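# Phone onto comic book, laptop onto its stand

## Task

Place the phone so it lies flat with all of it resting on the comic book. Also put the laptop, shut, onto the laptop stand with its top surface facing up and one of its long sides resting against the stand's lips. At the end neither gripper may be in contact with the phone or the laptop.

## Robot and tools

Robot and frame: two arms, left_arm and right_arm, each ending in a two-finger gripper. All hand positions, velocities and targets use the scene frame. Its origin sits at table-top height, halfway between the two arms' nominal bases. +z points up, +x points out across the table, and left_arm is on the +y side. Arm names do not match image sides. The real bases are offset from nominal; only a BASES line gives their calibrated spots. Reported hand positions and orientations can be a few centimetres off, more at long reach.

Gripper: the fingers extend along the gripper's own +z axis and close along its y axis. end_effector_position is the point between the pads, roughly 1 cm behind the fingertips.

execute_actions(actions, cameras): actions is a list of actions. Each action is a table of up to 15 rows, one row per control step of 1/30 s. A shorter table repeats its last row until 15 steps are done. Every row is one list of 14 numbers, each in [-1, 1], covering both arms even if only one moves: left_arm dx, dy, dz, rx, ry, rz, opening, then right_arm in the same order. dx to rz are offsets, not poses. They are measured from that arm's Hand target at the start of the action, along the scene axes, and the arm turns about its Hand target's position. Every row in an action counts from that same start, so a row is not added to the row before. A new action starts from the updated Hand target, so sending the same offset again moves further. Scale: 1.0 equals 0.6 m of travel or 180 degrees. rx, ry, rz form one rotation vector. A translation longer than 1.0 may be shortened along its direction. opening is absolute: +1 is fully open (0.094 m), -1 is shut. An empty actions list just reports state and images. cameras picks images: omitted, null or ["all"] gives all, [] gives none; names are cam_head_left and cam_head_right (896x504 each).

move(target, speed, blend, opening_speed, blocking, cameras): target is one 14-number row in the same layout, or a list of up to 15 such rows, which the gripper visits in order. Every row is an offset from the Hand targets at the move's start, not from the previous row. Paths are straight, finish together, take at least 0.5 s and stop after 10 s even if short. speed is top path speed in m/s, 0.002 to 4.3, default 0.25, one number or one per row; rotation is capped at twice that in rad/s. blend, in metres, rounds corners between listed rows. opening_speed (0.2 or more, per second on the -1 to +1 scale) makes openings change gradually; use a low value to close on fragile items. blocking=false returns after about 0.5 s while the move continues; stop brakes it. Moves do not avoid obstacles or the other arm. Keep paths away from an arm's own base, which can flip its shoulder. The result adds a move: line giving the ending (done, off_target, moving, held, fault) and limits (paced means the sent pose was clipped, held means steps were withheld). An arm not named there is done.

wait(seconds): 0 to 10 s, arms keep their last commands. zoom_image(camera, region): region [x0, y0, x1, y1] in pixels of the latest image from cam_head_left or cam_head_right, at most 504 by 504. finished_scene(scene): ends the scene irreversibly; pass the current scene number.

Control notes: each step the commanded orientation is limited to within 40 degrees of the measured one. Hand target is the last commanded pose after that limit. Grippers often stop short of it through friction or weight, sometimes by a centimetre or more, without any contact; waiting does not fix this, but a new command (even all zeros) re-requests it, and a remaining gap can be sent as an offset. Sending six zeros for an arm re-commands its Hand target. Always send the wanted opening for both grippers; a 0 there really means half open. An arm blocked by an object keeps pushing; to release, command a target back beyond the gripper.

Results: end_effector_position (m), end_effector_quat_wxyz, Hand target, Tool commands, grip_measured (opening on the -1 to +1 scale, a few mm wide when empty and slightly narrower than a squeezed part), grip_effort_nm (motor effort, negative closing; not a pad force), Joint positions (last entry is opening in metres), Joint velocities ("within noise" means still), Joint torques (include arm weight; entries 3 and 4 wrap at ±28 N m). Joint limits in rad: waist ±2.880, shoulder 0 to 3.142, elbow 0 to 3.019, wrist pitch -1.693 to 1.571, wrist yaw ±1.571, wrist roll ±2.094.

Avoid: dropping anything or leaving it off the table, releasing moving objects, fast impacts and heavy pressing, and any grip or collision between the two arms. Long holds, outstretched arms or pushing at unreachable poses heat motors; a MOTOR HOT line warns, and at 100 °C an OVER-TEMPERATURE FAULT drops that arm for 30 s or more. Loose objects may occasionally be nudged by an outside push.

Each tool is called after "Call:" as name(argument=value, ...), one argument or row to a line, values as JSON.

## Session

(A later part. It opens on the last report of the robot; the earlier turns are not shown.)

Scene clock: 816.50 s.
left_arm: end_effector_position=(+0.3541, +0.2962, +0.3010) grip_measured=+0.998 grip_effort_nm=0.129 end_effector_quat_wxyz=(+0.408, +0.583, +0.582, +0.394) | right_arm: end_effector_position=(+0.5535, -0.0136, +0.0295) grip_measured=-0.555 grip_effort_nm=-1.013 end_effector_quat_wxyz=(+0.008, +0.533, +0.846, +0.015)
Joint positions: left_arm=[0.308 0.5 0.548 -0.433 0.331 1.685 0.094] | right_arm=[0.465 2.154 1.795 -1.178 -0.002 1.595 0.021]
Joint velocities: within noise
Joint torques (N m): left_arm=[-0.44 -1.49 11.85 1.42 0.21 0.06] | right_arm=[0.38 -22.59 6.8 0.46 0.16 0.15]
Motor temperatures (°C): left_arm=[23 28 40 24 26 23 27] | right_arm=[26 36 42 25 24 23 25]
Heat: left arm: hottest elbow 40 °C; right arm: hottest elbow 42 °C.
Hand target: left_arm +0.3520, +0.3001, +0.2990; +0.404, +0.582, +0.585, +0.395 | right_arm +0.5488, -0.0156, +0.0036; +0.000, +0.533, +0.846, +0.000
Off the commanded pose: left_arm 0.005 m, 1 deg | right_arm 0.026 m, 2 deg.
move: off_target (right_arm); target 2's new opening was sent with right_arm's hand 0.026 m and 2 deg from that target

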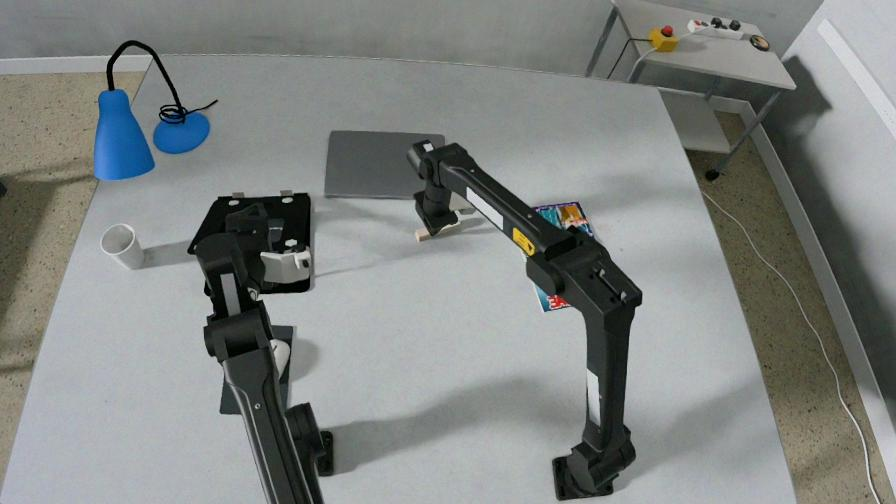

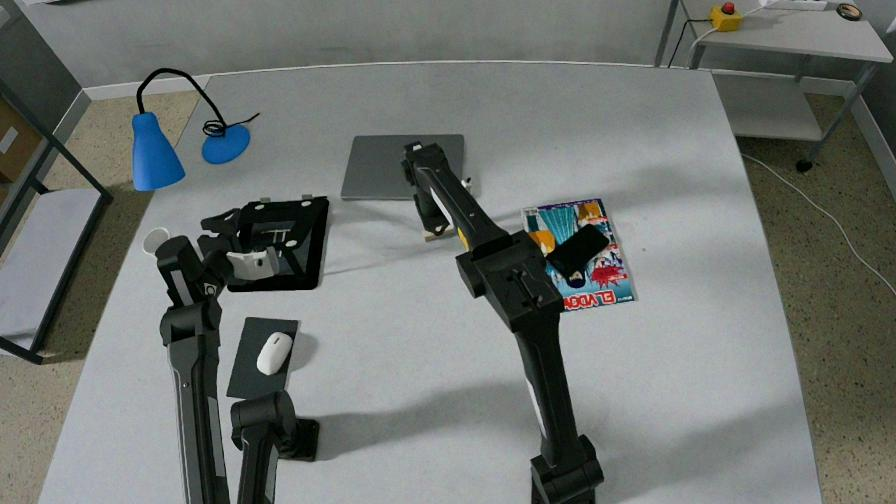

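Call:
move(
  target=[
    [0,0,0,0,0,0,1, 0,0,0.1,0,0,0,-0.7],
    [0,0,0,0,0,0,1, 0.02,0.12,0.1,0,0,-0.139,-0.7],
    [0,0,0,0,0,0,1, 0.02,0.12,0.0,0,0,-0.139,-0.7],
  ],
  speed=[0.15,0.15,0.08],
)

Call:
zoom_image(
  camera="cam_head_left",
  region=[310, 120, 490, 260],
)

Call:
zoom_image(
  camera="cam_head_right",
  region=[310, 120, 490, 260],
)

Scene clock: 824.97 s.
left_arm: end_effector_position=(+0.3541, +0.2962, +0.3010) grip_measured=+0.998 grip_effort_nm=0.129 end_effector_quat_wxyz=(+0.408, +0.583, +0.582, +0.394) | right_arm: end_effector_position=(+0.5634, +0.0485, +0.0304) grip_measured=-0.556 grip_effort_nm=-1.038 end_effector_quat_wxyz=(+0.000, +0.694, +0.720, +0.012)
Joint positions: left_arm=[0.308 0.5 0.548 -0.433 0.331 1.685 0.094] | right_arm=[0.537 2.271 2.005 -1.282 -0.007 2.076 0.021]
Joint velocities: within noise
Joint torques (N m): left_arm=[-0.56 -1.08 11.96 1.36 0.17 0.04] | right_arm=[1.2 -23.65 8.36 0.51 0.06 0.22]
Motor temperatures (°C): left_arm=[23 27 40 24 26 23 27] | right_arm=[26 36 42 25 24 23 26]
Heat: left arm: hottest elbow 40 °C; right arm: hottest elbow 42 °C.
Hand target: left_arm +0.3520, +0.3001, +0.2990; +0.404, +0.582, +0.585, +0.395 | right_arm +0.5609, +0.0564, +0.0036; +0.000, +0.704, +0.711, +0.000
Off the commanded pose: left_arm 0.005 m, 1 deg | right_arm 0.028 m, 2 deg.
joint sent to its limit (right arm) — joint 6 (wrist roll), upper limit. The joint targets still meet the commanded pose.
move: off_target (right_arm)

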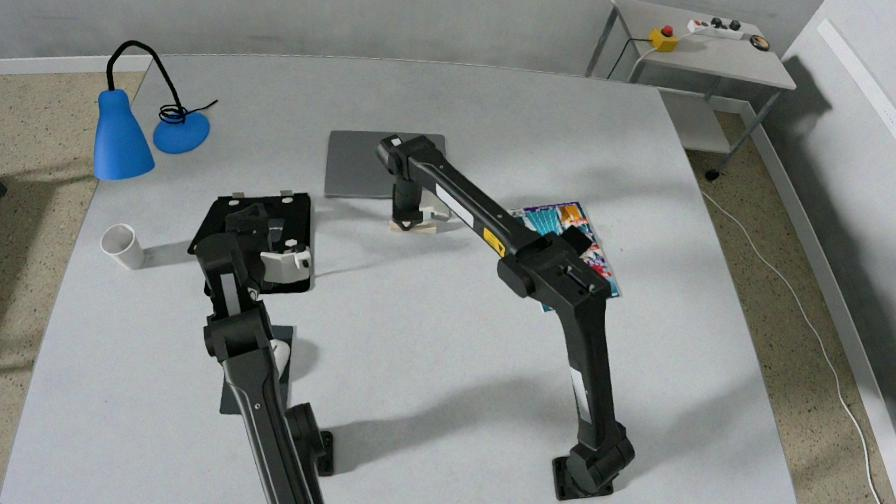

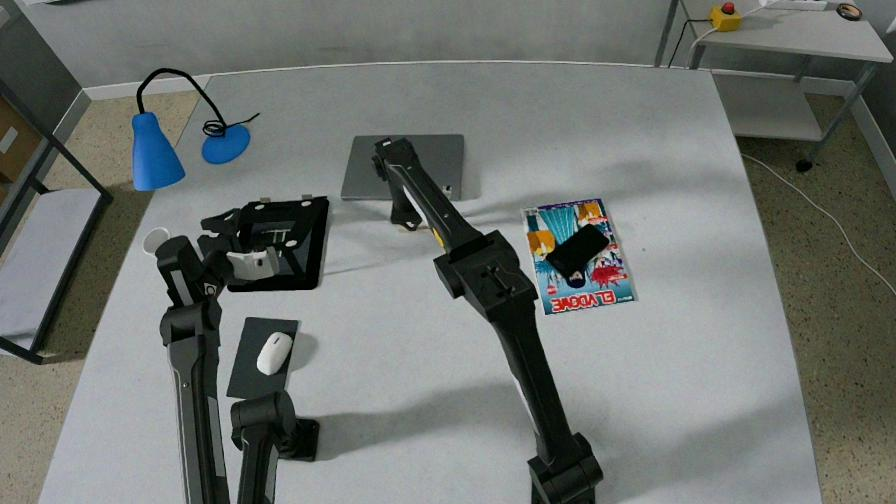

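Scaled by 2.800.

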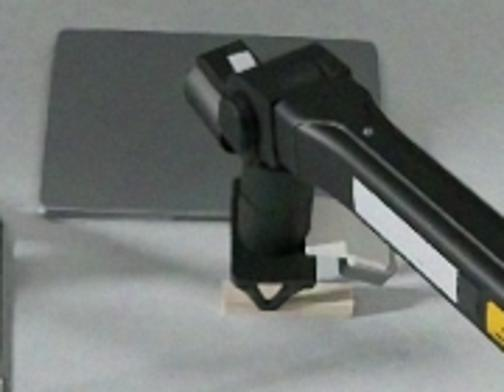

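Scaled by 2.800.

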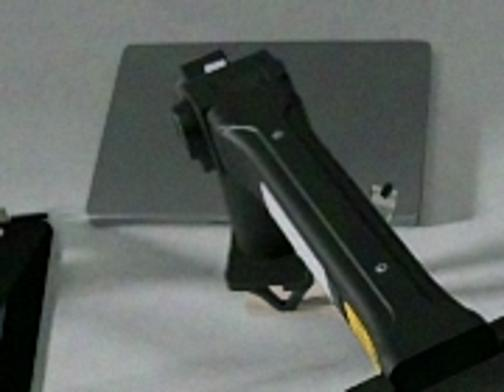

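Call:
move(
  target=[
    [0,0,0,0,0,0,1, 0,0,0.045,0,0,0,-0.3],
    [0.2,0,0,0.02,0.04,-0.1,-1, 0,0,0.25,0,0,0,-0.3],
    [0.55,0.0,-0.15,0.073,0.118,-0.328,-1, 0.05,-0.35,0.3,0.2256,-0.290,0.370,-1],
  ],
  speed=[0.1,0.2,0.3],
)

Call:
zoom_image(
  camera="cam_head_left",
  region=[290, 110, 500, 250],
)

Call:
zoom_image(
  camera="cam_head_right",
  region=[290, 110, 500, 250],
)

Scene clock: 879.93 s.
left_arm: end_effector_position=(+0.6562, +0.3019, +0.1811) grip_measured=-0.981 grip_effort_nm=-0.989 end_effector_quat_wxyz=(+0.447, +0.759, +0.448, +0.152) | right_arm: end_effector_position=(+0.5785, -0.1507, +0.1834) grip_measured=-0.990 grip_effort_nm=-0.471 end_effector_quat_wxyz=(+0.063, +0.114, +0.850, +0.510)
Joint positions: left_arm=[0.259 1.721 1.285 -0.45 0.775 2.074 0.001] | right_arm=[0.017 1.828 1.427 -0.696 -1.013 0.554 0]
Joint velocities: within noise
Joint torques (N m): left_arm=[-2.73 -17.49 16.98 1.76 0.46 0.02] | right_arm=[0.03 -18.9 11 0.42 -0.5 0.02]
Motor temperatures (°C): left_arm=[23 27 40 24 26 23 27] | right_arm=[26 38 42 25 24 23 26]
Heat: left arm: hottest elbow 40 °C; right arm: hottest elbow 42 °C.
Hand target: left_arm +0.6821, +0.3003, +0.2092; +0.369, +0.893, +0.239, +0.099 | right_arm +0.5908, -0.1537, +0.1838; +0.066, +0.112, +0.850, +0.511
Off the commanded pose: left_arm 0.038 m, 31 deg | right_arm 0.013 m, 0 deg.
joint sent to its limit (left arm) — joint 6 (wrist roll), upper limit. The joint targets are off in orientation, not in position.
move: off_target (left_arm, right_arm); target 2's new opening was sent with left_arm's hand 0.042 m and 4 deg from that target; target 3's new opening was sent with right_arm's hand 0.013 m and 0 deg from that target

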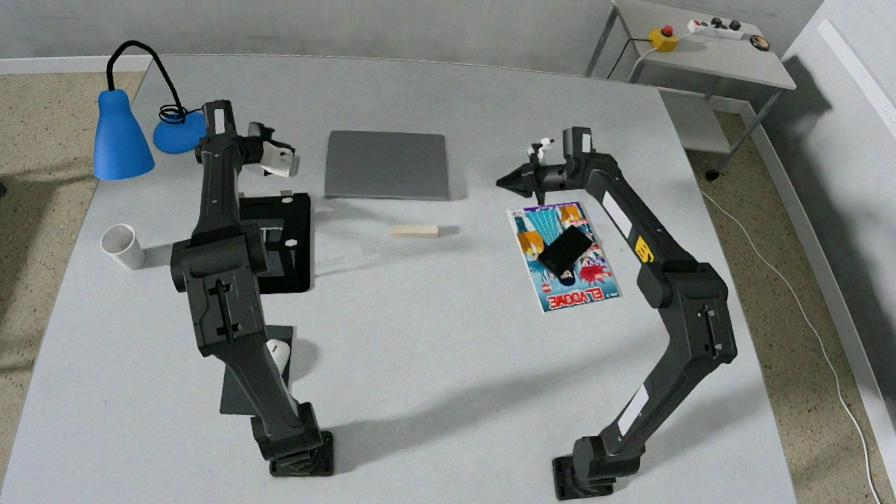

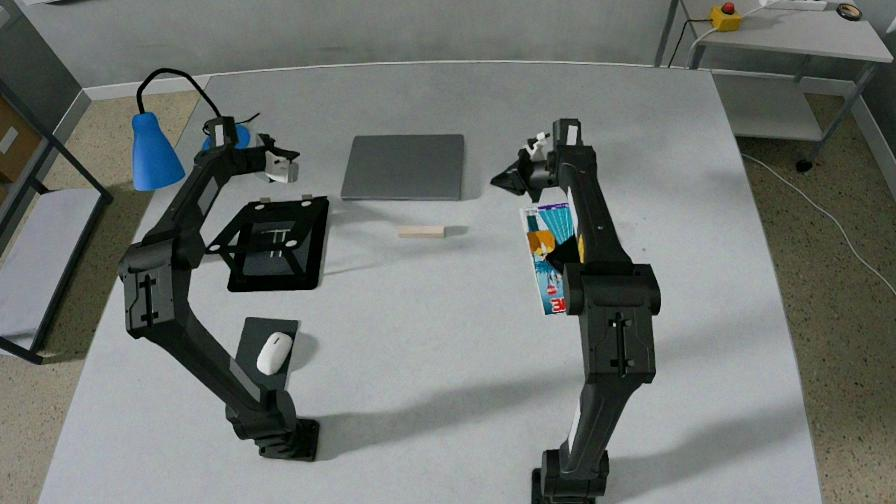

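Scaled by 2.400.

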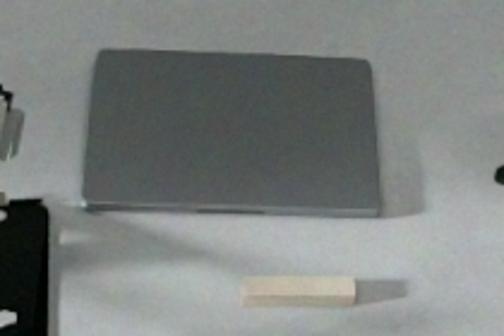

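Scaled by 2.400.

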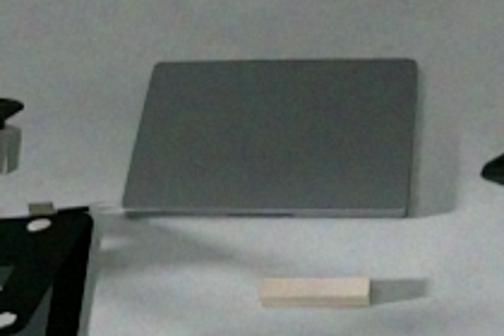

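Call:
move(
  target=[
    [0,0.02,0.0,-0.343,0.594,0.686,-1, 0.15,0.07,-0.13,0,0,0,-1],
    [0.02,-0.0,-0.26,-0.343,0.594,0.686,-1, 0.18,0.1,-0.26,0,0,0,-1],
  ],
  speed=[0.4,0.2],
)

Call:
zoom_image(
  camera="cam_head_left",
  region=[270, 110, 500, 250],
)

Call:
zoom_image(
  camera="cam_head_right",
  region=[270, 110, 500, 250],
)

Scene clock: 893.50 s.
left_arm: end_effector_position=(+0.6907, +0.3053, +0.0505) grip_measured=-0.981 grip_effort_nm=-0.974 end_effector_quat_wxyz=(+0.111, -0.200, +0.902, -0.365) | right_arm: end_effector_position=(+0.6814, -0.1043, +0.0287) grip_measured=-0.991 grip_effort_nm=-0.496 end_effector_quat_wxyz=(+0.056, +0.123, +0.851, +0.507)
Joint positions: left_arm=[0.245 2.094 1.602 -0.847 0.756 -0.255 0.001] | right_arm=[0.083 2.258 1.689 -0.451 -0.974 0.672 0]
Joint velocities: within noise
Joint torques (N m): left_arm=[-2.37 -23.47 9.46 1.32 0.32 -0.05] | right_arm=[1.38 -23.65 11.85 1.35 -0.33 0.13]
Motor temperatures (°C): left_arm=[23 27 43 24 27 23 28] | right_arm=[26 38 43 25 24 23 26]
Heat: left arm: hottest elbow 43 °C; right arm: hottest elbow 43 °C.
Hand target: left_arm +0.6940, +0.3002, +0.0530; +0.116, -0.197, +0.902, -0.365 | right_arm +0.6988, -0.0935, +0.0277; +0.066, +0.112, +0.850, +0.511
Off the commanded pose: left_arm 0.007 m, 1 deg | right_arm 0.020 m, 2 deg.
move: off_target (right_arm)

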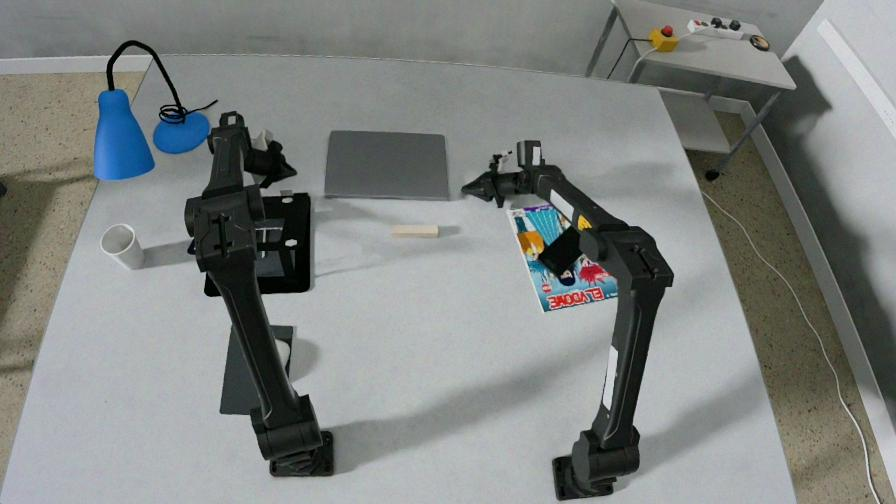

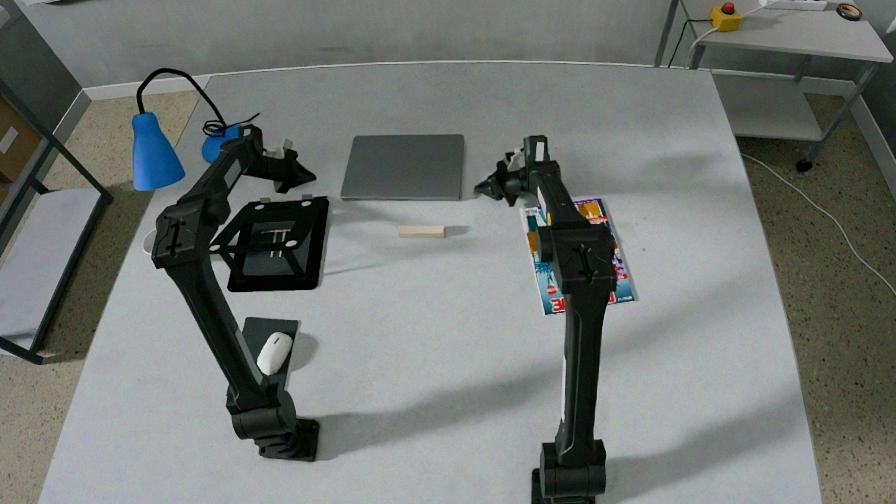

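Scaled by 2.191.

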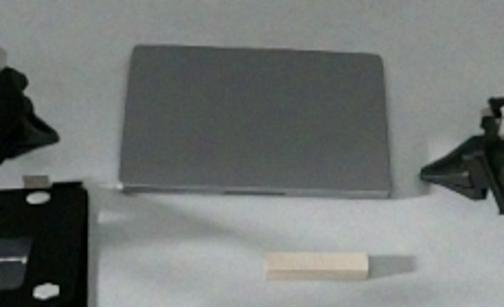

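Scaled by 2.191.

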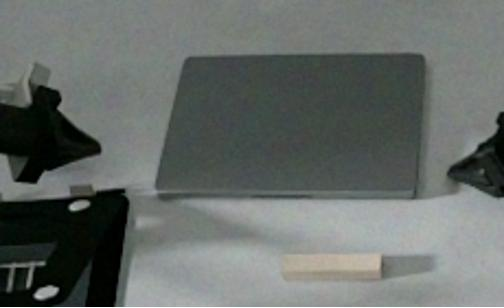

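Call:
move(
  target=[
    [-0.02,0,-0.05,0,0,0,-1, 0,0,-0.02,0,0,0,-1],
    [-0.02,-0.155,-0.05,0,0,0,-1, 0,0.1,-0.02,0,0,0,-1],
  ],
  speed=0.1,
)

Call:
zoom_image(
  camera="cam_head_left",
  region=[270, 110, 500, 250],
)

Call:
zoom_image(
  camera="cam_head_right",
  region=[270, 110, 500, 250],
)

Scene clock: 901.60 s.
left_arm: end_effector_position=(+0.6859, +0.2375, +0.0170) grip_measured=-0.981 grip_effort_nm=-0.979 end_effector_quat_wxyz=(+0.121, -0.213, +0.901, -0.359) | right_arm: end_effector_position=(+0.6885, -0.0673, +0.0241) grip_measured=-0.991 grip_effort_nm=-0.501 end_effector_quat_wxyz=(+0.066, +0.134, +0.850, +0.504)
Joint positions: left_arm=[0.135 2.068 1.448 -0.589 0.704 -0.435 0.001] | right_arm=[0.139 2.272 1.69 -0.34 -0.921 0.786 0]
Joint velocities: within noise
Joint torques (N m): left_arm=[-6.12 -23.77 7.58 1.22 0.52 -0.04] | right_arm=[3.31 -22.89 11.85 1.74 -0.39 0.17]
Motor temperatures (°C): left_arm=[23 28 41 24 27 23 28] | right_arm=[26 39 43 25 24 23 26]
Heat: left arm: hottest elbow 41 °C; right arm: hottest elbow 43 °C.
Hand target: left_arm +0.6820, +0.2073, +0.0230; +0.116, -0.197, +0.902, -0.365 | right_arm +0.6989, -0.0336, +0.0157; +0.066, +0.112, +0.850, +0.511
Off the commanded pose: left_arm 0.031 m, 2 deg | right_arm 0.036 m, 3 deg.
move: off_target (left_arm, right_arm)

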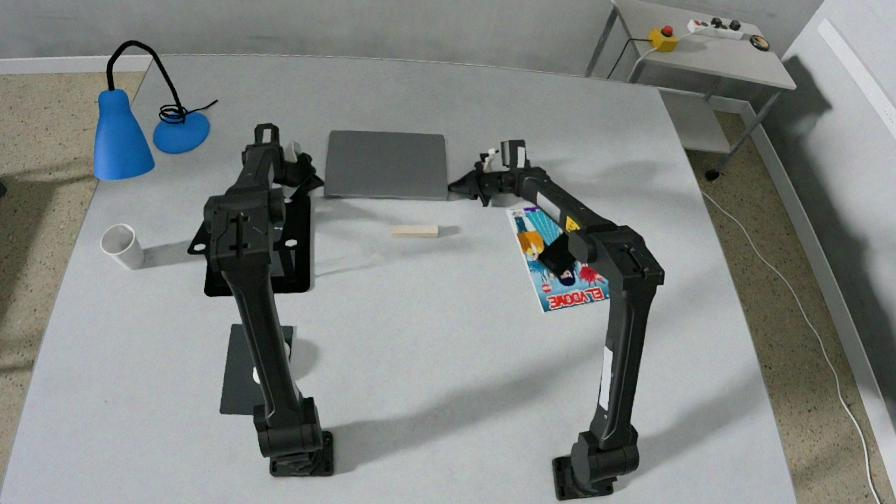

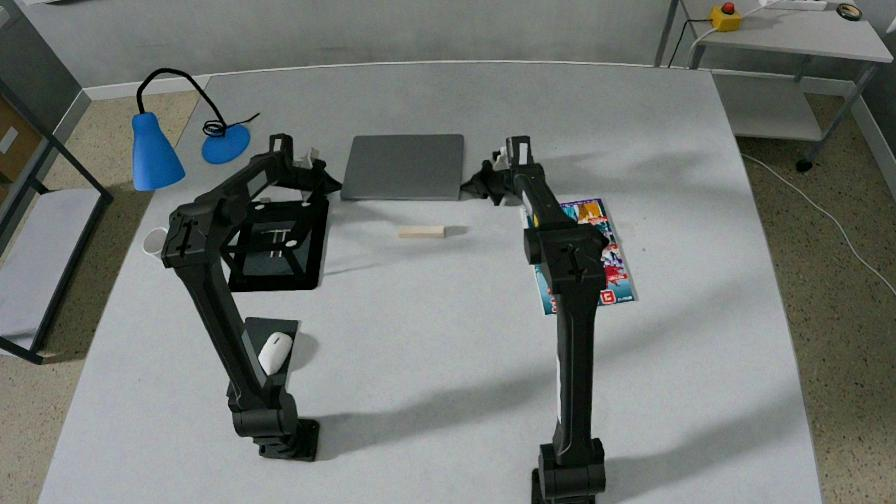

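Scaled by 2.191.

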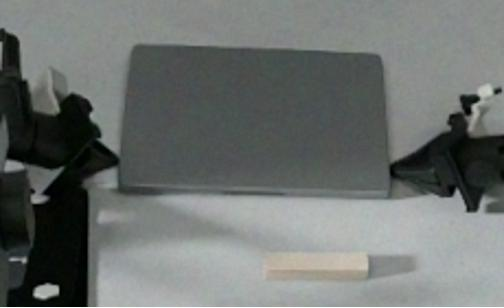

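Scaled by 2.191.

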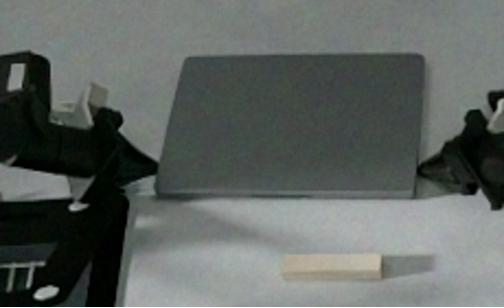

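Call:
move(
  target=[
    [0,-0.1,0,0,0,0,-1, 0,0.11,0,0,0,0,-1],
    [0,-0.1,0.14,0,0,0,-1, 0,0.11,0.14,0,0,0,-1],
  ],
  speed=0.08,
)

Call:
zoom_image(
  camera="cam_head_left",
  region=[270, 110, 500, 250],
)

Call:
zoom_image(
  camera="cam_head_right",
  region=[270, 110, 500, 250],
)

Scene clock: 907.93 s.
left_arm: end_effector_position=(+0.6610, +0.1401, +0.0842) grip_measured=-0.982 grip_effort_nm=-0.969 end_effector_quat_wxyz=(+0.095, -0.197, +0.906, -0.362) | right_arm: end_effector_position=(+0.6819, +0.0216, +0.0629) grip_measured=-0.991 grip_effort_nm=-0.486 end_effector_quat_wxyz=(+0.045, +0.127, +0.856, +0.499)
Joint positions: left_arm=[-0.021 1.918 1.404 -0.652 0.67 -0.563 0.001] | right_arm=[0.264 2.255 1.776 -0.389 -0.86 0.899 0]
Joint velocities: within noise
Joint torques (N m): left_arm=[-0.44 -20.19 14.91 0.68 0.23 -0.04] | right_arm=[0.85 -28.57 12.62 0.68 -0.34 0.16]
Motor temperatures (°C): left_arm=[23 29 41 24 27 23 28] | right_arm=[26 39 43 25 24 23 26]
Heat: left arm: hottest elbow 41 °C; right arm: hottest elbow 43 °C.
Hand target: left_arm +0.6821, +0.1472, +0.1070; +0.116, -0.197, +0.903, -0.365 | right_arm +0.6988, +0.0323, +0.0995; +0.066, +0.112, +0.850, +0.510
Off the commanded pose: left_arm 0.032 m, 3 deg | right_arm 0.042 m, 3 deg.
move: off_target (left_arm, right_arm)

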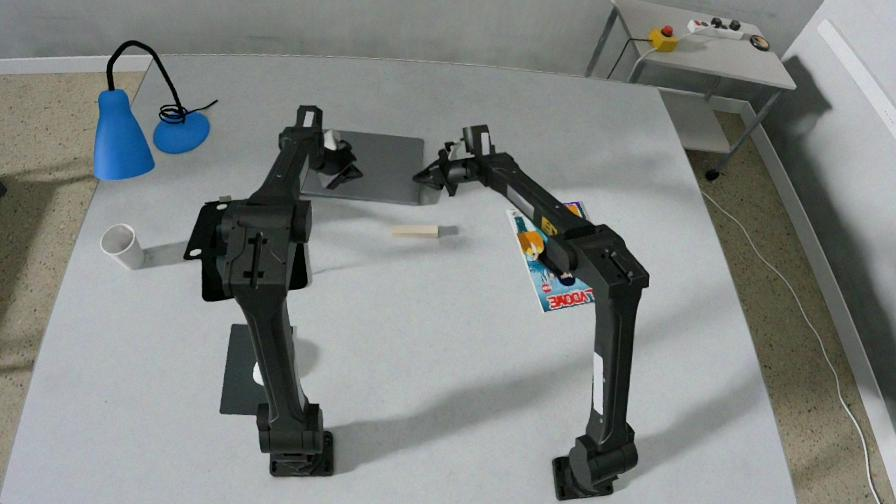

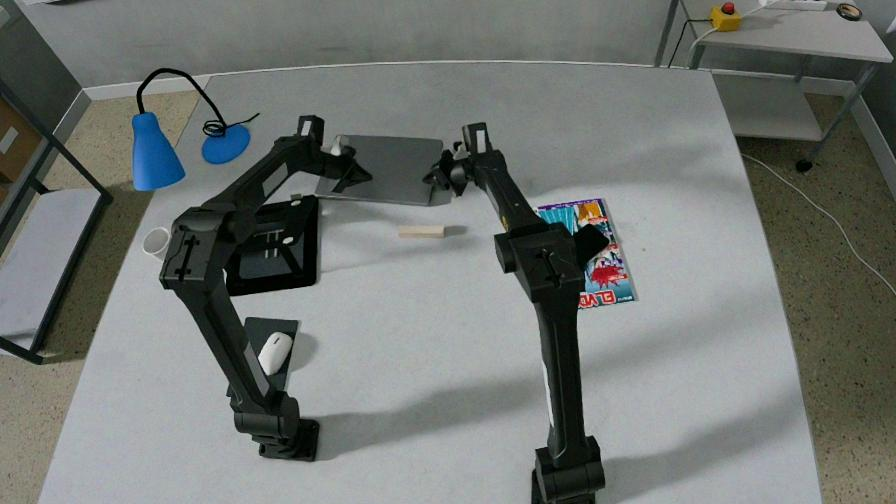

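Scaled by 2.191.

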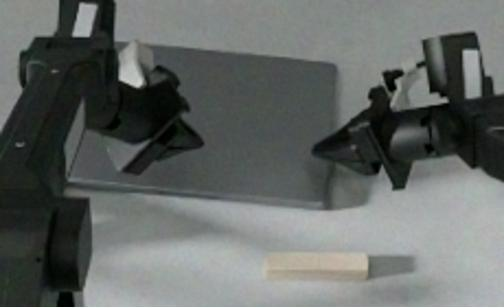

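Scaled by 2.191.

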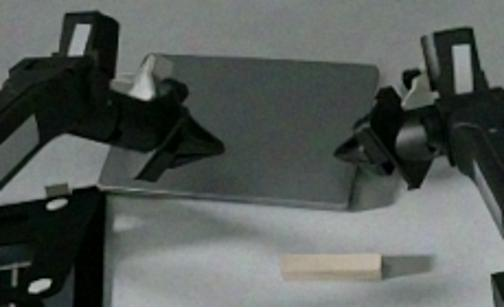

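Call:
move(
  target=[
    [0.0,-0.02,0.0,0,0,0,-1, 0,-0.1,0.12,0,0,0,-1],
    [0.0,-0.03,-0.2,0,0,0,-1, -0.3,-0.35,0.2,0,0,0,-1],
  ],
  speed=0.15,
)

Call:
zoom_image(
  camera="cam_head_left",
  region=[270, 110, 500, 250],
)

Scene clock: 928.27 s.
left_arm: end_effector_position=(+0.6944, +0.1388, +0.0319) grip_measured=-0.982 grip_effort_nm=-0.965 end_effector_quat_wxyz=(+0.147, -0.187, +0.896, -0.374) | right_arm: end_effector_position=(+0.5245, -0.1732, +0.2180) grip_measured=-0.991 grip_effort_nm=-0.491 end_effector_quat_wxyz=(+0.066, +0.110, +0.850, +0.511)
Joint positions: left_arm=[-0.025 2.029 1.389 -0.396 0.665 -0.597 0.001] | right_arm=[-0.025 1.671 1.312 -0.795 -1.032 0.477 0]
Joint velocities: within noise
Joint torques (N m): left_arm=[-2.73 -17.2 7.13 1.61 -0.1 0.01] | right_arm=[-0.21 -19.6 7.41 0.38 -0.51 0.04]
Motor temperatures (°C): left_arm=[23 29 41 24 27 23 28] | right_arm=[26 44 48 25 24 23 26]
Heat: left arm: hottest elbow 41 °C; right arm: hottest elbow 48 °C.
Hand target: left_arm +0.6820, +0.1292, -0.0130; +0.116, -0.197, +0.902, -0.365 | right_arm +0.5188, -0.1777, +0.2195; +0.066, +0.112, +0.850, +0.511
Off the commanded pose: left_arm 0.048 m, 4 deg | right_arm 0.007 m, 0 deg.
move: off_target (left_arm)

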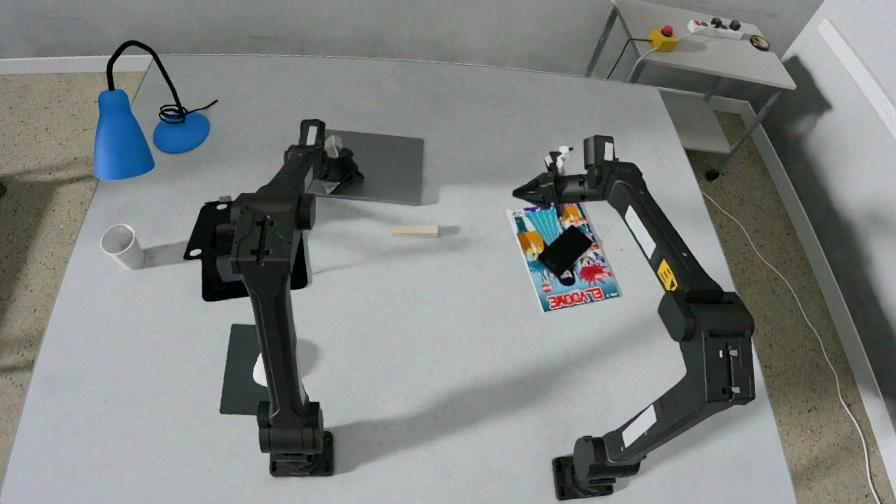

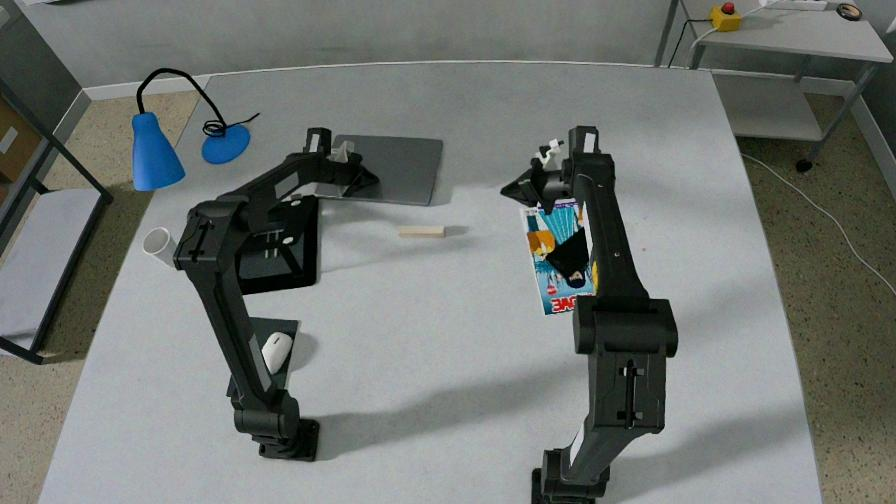

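Scaled by 2.191.

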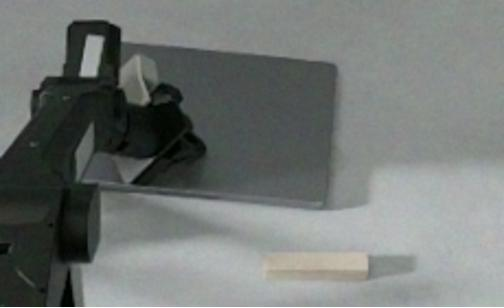

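Call:
move(
  target=[
    [0.0,0.0,-0.05,0,0,0,-1, 0,0,0,0,0,0,-1],
    [-0.2,-0.1,-0.05,0,0,0,-1, 0,0,0,0,0,0,-1],
  ],
  speed=0.1,
)

Call:
zoom_image(
  camera="cam_head_left",
  region=[270, 110, 500, 250],
)

Scene clock: 932.77 s.
left_arm: end_effector_position=(+0.5993, +0.0866, +0.0109) grip_measured=-0.982 grip_effort_nm=-0.950 end_effector_quat_wxyz=(+0.176, -0.186, +0.888, -0.382) | right_arm: end_effector_position=(+0.5245, -0.1732, +0.2180) grip_measured=-0.991 grip_effort_nm=-0.491 end_effector_quat_wxyz=(+0.066, +0.110, +0.850, +0.511)
Joint positions: left_arm=[-0.131 1.875 1.007 -0.029 0.599 -0.731 0.001] | right_arm=[-0.025 1.671 1.312 -0.795 -1.032 0.476 0]
Joint velocities: within noise
Joint torques (N m): left_arm=[-4.54 -12.92 3.69 0.73 -0.06 -0.04] | right_arm=[-0.15 -19.6 7.36 0.34 -0.52 0.03]
Motor temperatures (°C): left_arm=[23 29 40 24 27 23 28] | right_arm=[26 43 47 25 24 23 26]
Heat: left arm: hottest elbow 40 °C; right arm: hottest elbow 47 °C.
Hand target: left_arm +0.5619, +0.0692, -0.0430; +0.116, -0.197, +0.902, -0.365 | right_arm +0.5188, -0.1776, +0.2195; +0.066, +0.112, +0.850, +0.511
Off the commanded pose: left_arm 0.068 m, 7 deg | right_arm 0.007 m, 0 deg.
move: off_target (left_arm)

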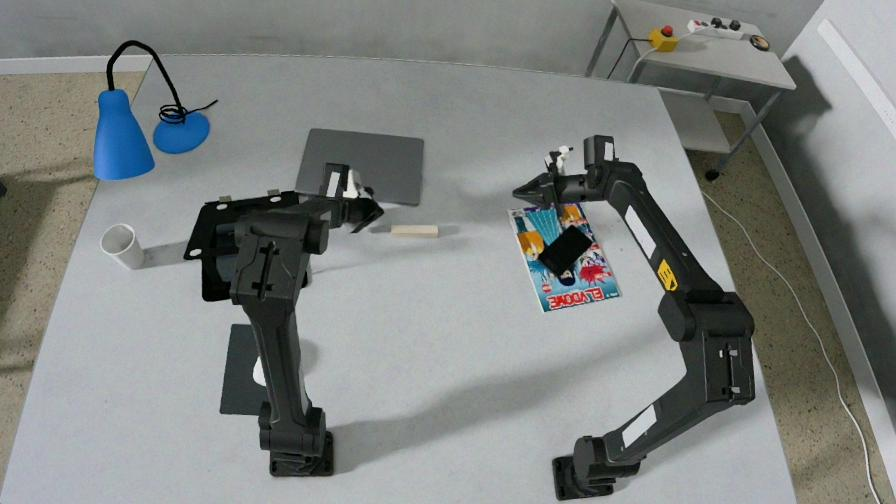

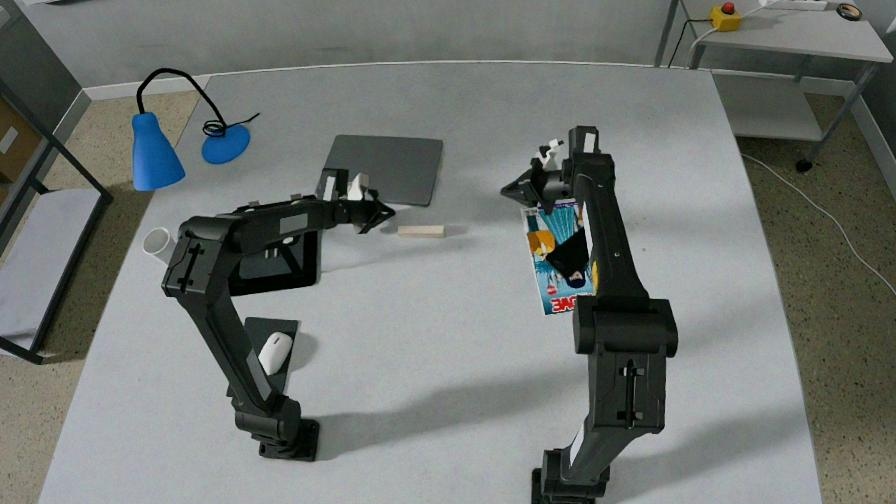

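Scaled by 2.191.

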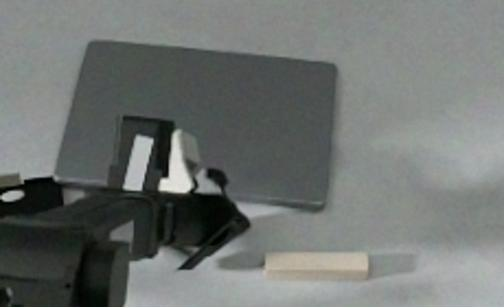

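Call:
move(
  target=[
    [0.03,0.05,0.3,0,0,0,-1, 0.1,0,0,-0.091,0.024,0,0.06],
    [0.213,0.483,0.33,0,0,0,0.06, 0.27,0.12,-0.1,-0.091,0.024,0,0.06],
  ],
  speed=0.25,
)

Call:
zoom_image(
  camera="cam_head_left",
  region=[250, 110, 500, 250],
)

Call:
zoom_image(
  camera="cam_head_right",
  region=[250, 110, 500, 250],
)

Scene clock: 956.07 s.
left_arm: end_effector_position=(+0.6702, +0.3535, +0.1357) grip_measured=+0.057 grip_effort_nm=0.129 end_effector_quat_wxyz=(+0.094, -0.211, +0.901, -0.367) | right_arm: end_effector_position=(+0.6641, -0.1138, +0.1538) grip_measured=+0.059 grip_effort_nm=0.066 end_effector_quat_wxyz=(+0.040, +0.127, +0.917, +0.377)
Joint positions: left_arm=[0.329 2.023 1.731 -1.159 0.769 -0.151 0.05] | right_arm=[0.113 2.096 1.89 -1.031 -0.716 0.52 0.05]
Joint velocities: within noise
Joint torques (N m): left_arm=[-1.44 -20.42 16.73 0.25 0.53 0.13] | right_arm=[1.03 -23.18 13.27 0.55 -0.26 0.17]
Motor temperatures (°C): left_arm=[23 29 38 24 27 23 28] | right_arm=[26 42 45 25 24 23 26]
Heat: left arm: hottest elbow 38 °C; right arm: hottest elbow 45 °C.
Hand target: left_arm +0.6897, +0.3588, +0.1549; +0.116, -0.197, +0.902, -0.365 | right_arm +0.6809, -0.1057, +0.1596; +0.049, +0.121, +0.916, +0.380
Off the commanded pose: left_arm 0.028 m, 3 deg | right_arm 0.019 m, 1 deg.
move: off_target (left_arm, right_arm); target 2's new opening was sent with left_arm's hand 0.028 m and 3 deg from that target

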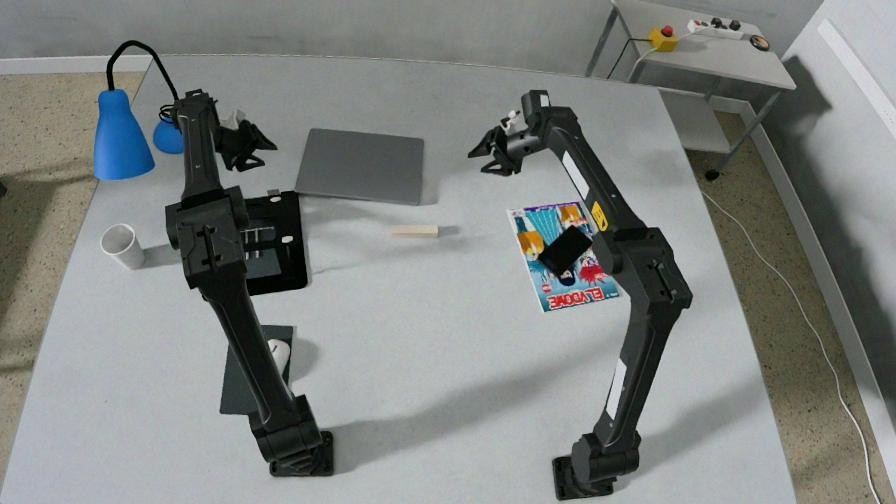

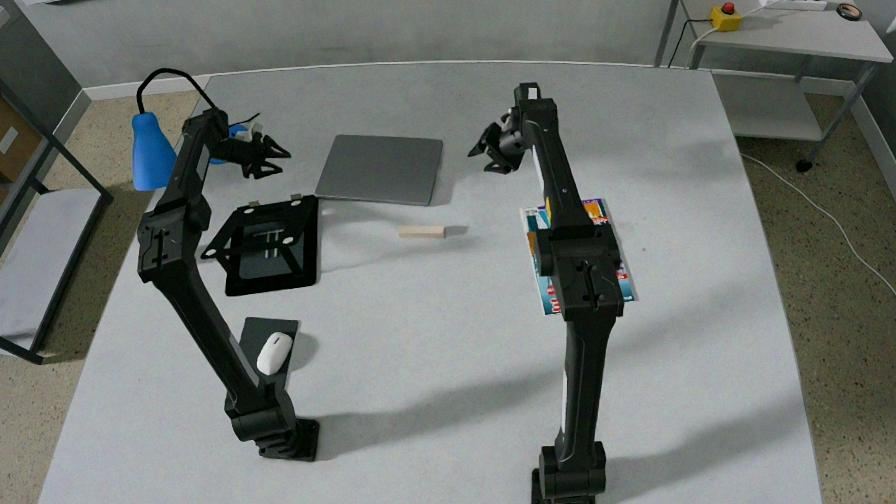

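Scaled by 2.016.

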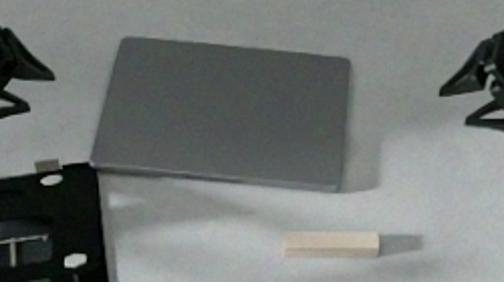

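Scaled by 2.016.

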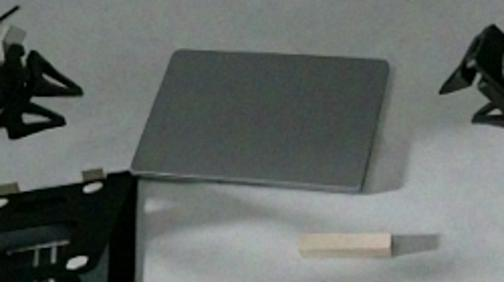

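Call:
zoom_image(
  camera="cam_head_left",
  region=[280, 170, 360, 225],
)

Call:
zoom_image(
  camera="cam_head_right",
  region=[300, 170, 380, 225],
)

Call:
zoom_image(
  camera="cam_head_right",
  region=[370, 170, 450, 225],
)

Scaled by 6.300.

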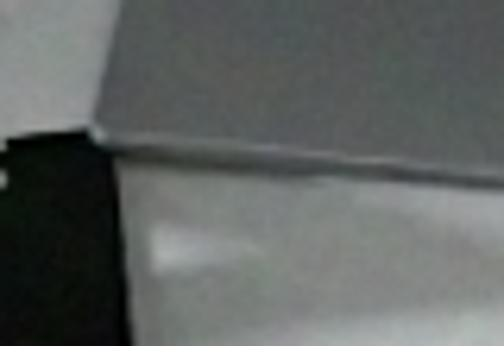

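Scaled by 6.300.

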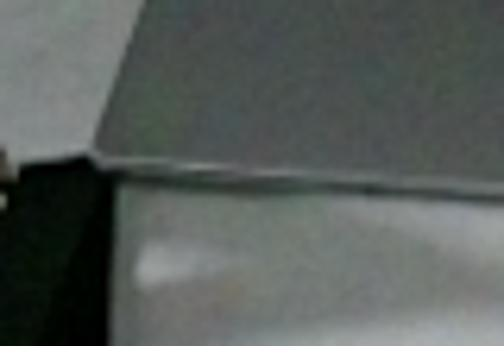

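Scaled by 6.300.

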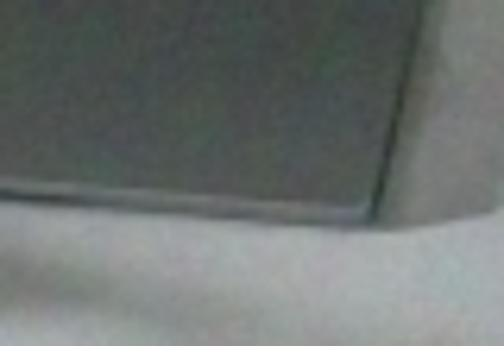

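Call:
move(
  target=[
    [-0.05,0.0,0.3,0,0,0,1, 0,0,0,0,0,0,0.06],
    [-0.45,-0.2,0.3,0.609,-0.362,-0.371,1, 0,0,0,0,0,0,0.06],
    [-0.15,-0.223,-0.02,0.609,-0.362,-0.371,1, 0,0,0,0,0,0,0.06],
  ],
  speed=[0.3,0.4,0.25],
)

Call:
zoom_image(
  camera="cam_head_left",
  region=[270, 140, 450, 260],
)

Call:
zoom_image(
  camera="cam_head_right",
  region=[270, 140, 450, 260],
)

Scene clock: 976.00 s.
left_arm: end_effector_position=(+0.5818, +0.2301, +0.1216) grip_measured=+0.998 grip_effort_nm=0.115 end_effector_quat_wxyz=(+0.387, +0.589, +0.592, +0.391) | right_arm: end_effector_position=(+0.6641, -0.1138, +0.1538) grip_measured=+0.059 grip_effort_nm=0.066 end_effector_quat_wxyz=(+0.040, +0.127, +0.917, +0.377)
Joint positions: left_arm=[-0.063 1.543 0.672 0.464 -0.038 1.556 0.094] | right_arm=[0.113 2.096 1.89 -1.031 -0.716 0.52 0.05]
Joint velocities: within noise
Joint torques (N m): left_arm=[-1.96 -12.86 12.21 2.33 -0.11 -0.04] | right_arm=[0.97 -23.18 13.27 0.51 -0.27 0.16]
Motor temperatures (°C): left_arm=[23 30 39 24 27 23 28] | right_arm=[26 43 47 25 24 23 26]
Heat: left arm: hottest elbow 39 °C; right arm: hottest elbow 47 °C.
Hand target: left_arm +0.5998, +0.2251, +0.1429; +0.406, +0.578, +0.580, +0.405 | right_arm +0.6809, -0.1057, +0.1596; +0.049, +0.121, +0.916, +0.380
Off the commanded pose: left_arm 0.028 m, 3 deg | right_arm 0.019 m, 1 deg.
move: off_target (left_arm, right_arm)

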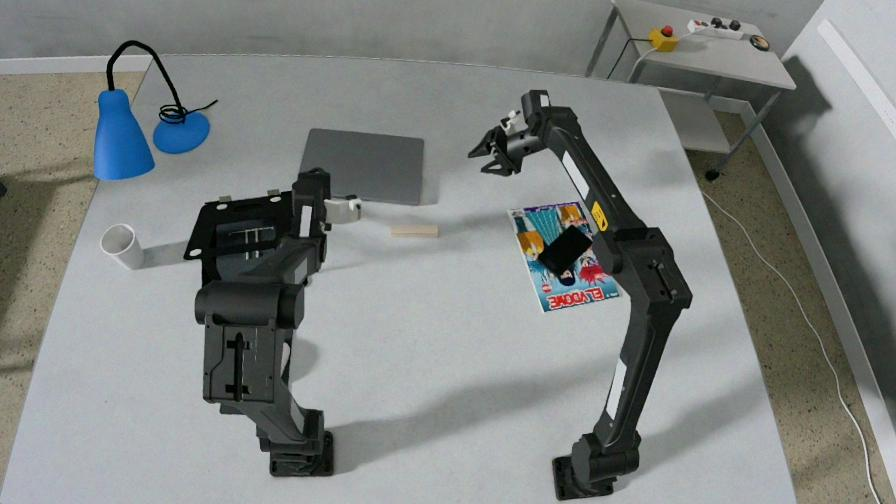

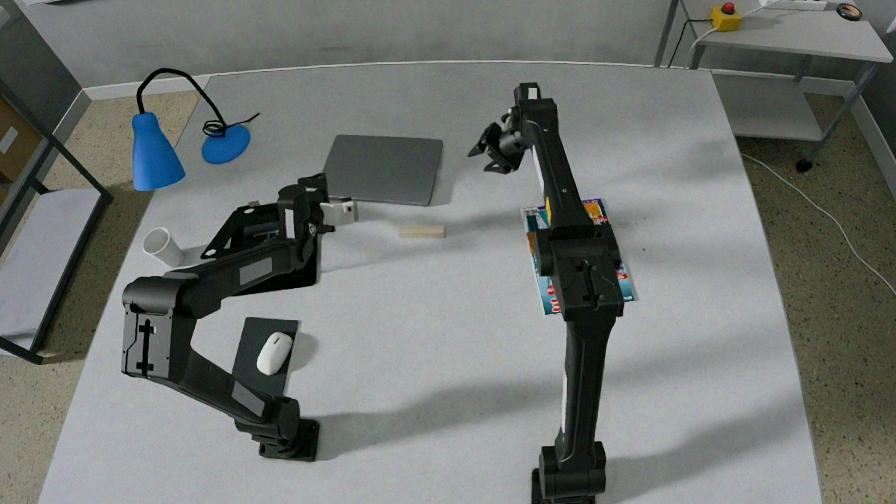

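Scaled by 2.800.

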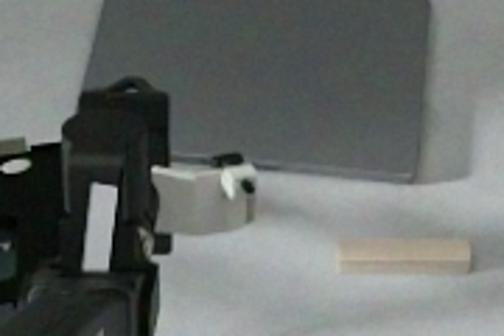

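Scaled by 2.800.

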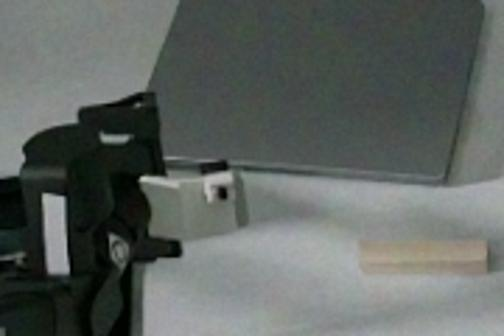

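Call:
move(
  target=[-0.02,-0.02,-0.13,0,0,0,1, 0,0,0,0,0,0,0.06],
  speed=0.1,
)

Call:
zoom_image(
  camera="cam_head_left",
  region=[270, 140, 450, 260],
)

Call:
zoom_image(
  camera="cam_head_right",
  region=[270, 140, 450, 260],
)

Scene clock: 981.23 s.
left_arm: end_effector_position=(+0.5894, +0.2209, +0.0660) grip_measured=+0.998 grip_effort_nm=0.115 end_effector_quat_wxyz=(+0.399, +0.579, +0.584, +0.406) | right_arm: end_effector_position=(+0.6641, -0.1138, +0.1538) grip_measured=+0.059 grip_effort_nm=0.071 end_effector_quat_wxyz=(+0.040, +0.127, +0.917, +0.377)
Joint positions: left_arm=[-0.087 1.742 0.65 0.731 -0.067 1.551 0.094] | right_arm=[0.113 2.096 1.89 -1.031 -0.716 0.52 0.05]
Joint velocities: within noise
Joint torques (N m): left_arm=[-2.67 -13.86 5.82 2.63 -0.15 -0.15] | right_arm=[1.03 -23.12 13.27 0.51 -0.27 0.17]
Motor temperatures (°C): left_arm=[23 30 40 24 27 23 28] | right_arm=[26 44 47 25 24 23 26]
Heat: left arm: hottest elbow 40 °C; right arm: hottest elbow 47 °C.
Hand target: left_arm +0.5878, +0.2132, +0.0649; +0.406, +0.578, +0.581, +0.405 | right_arm +0.6809, -0.1057, +0.1596; +0.049, +0.121, +0.916, +0.380
Off the commanded pose: left_arm 0.008 m, 1 deg | right_arm 0.019 m, 1 deg.
move: off_target (right_arm)

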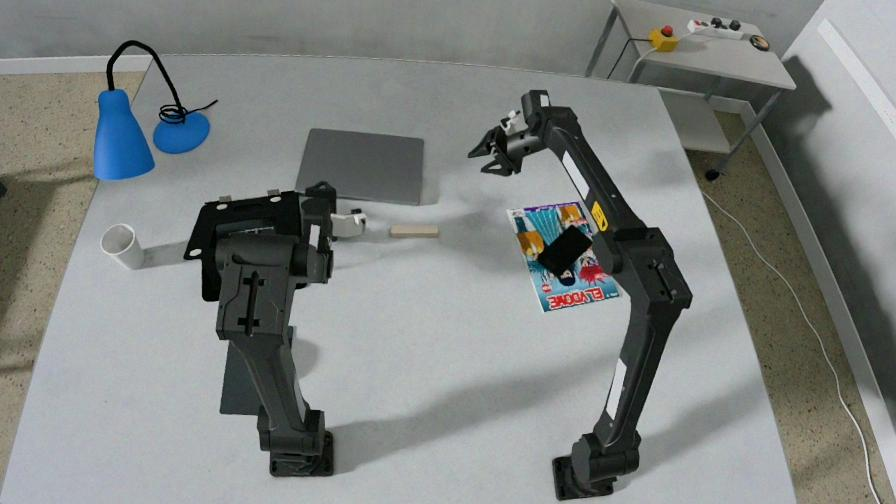

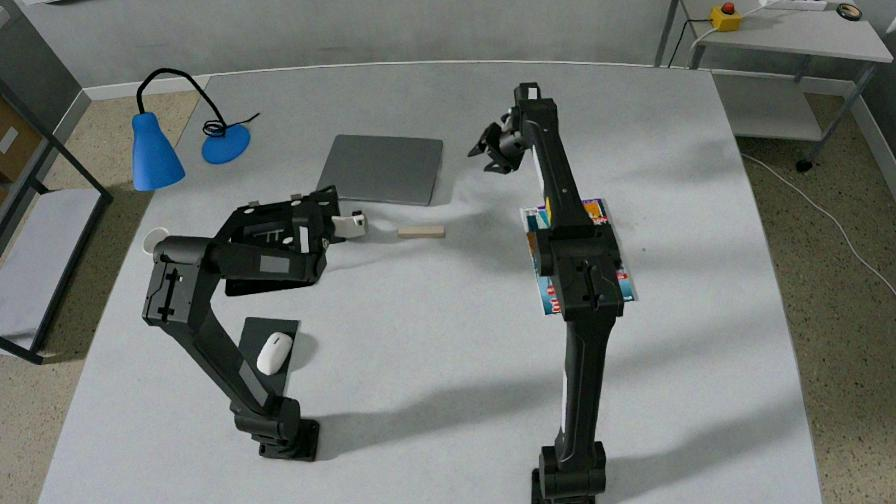

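Scaled by 2.800.

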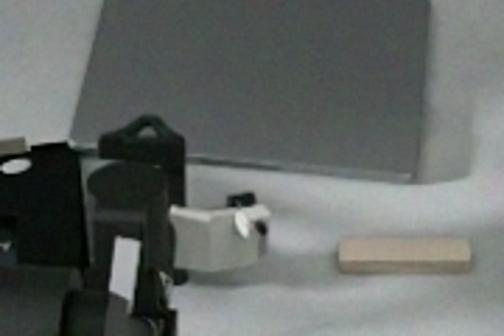

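Scaled by 2.800.

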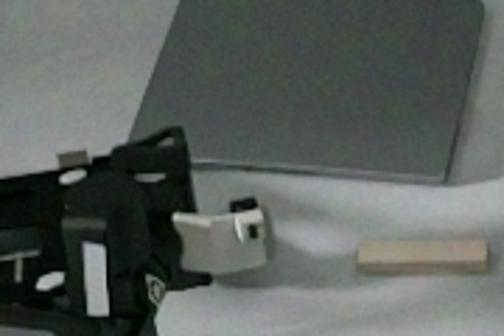

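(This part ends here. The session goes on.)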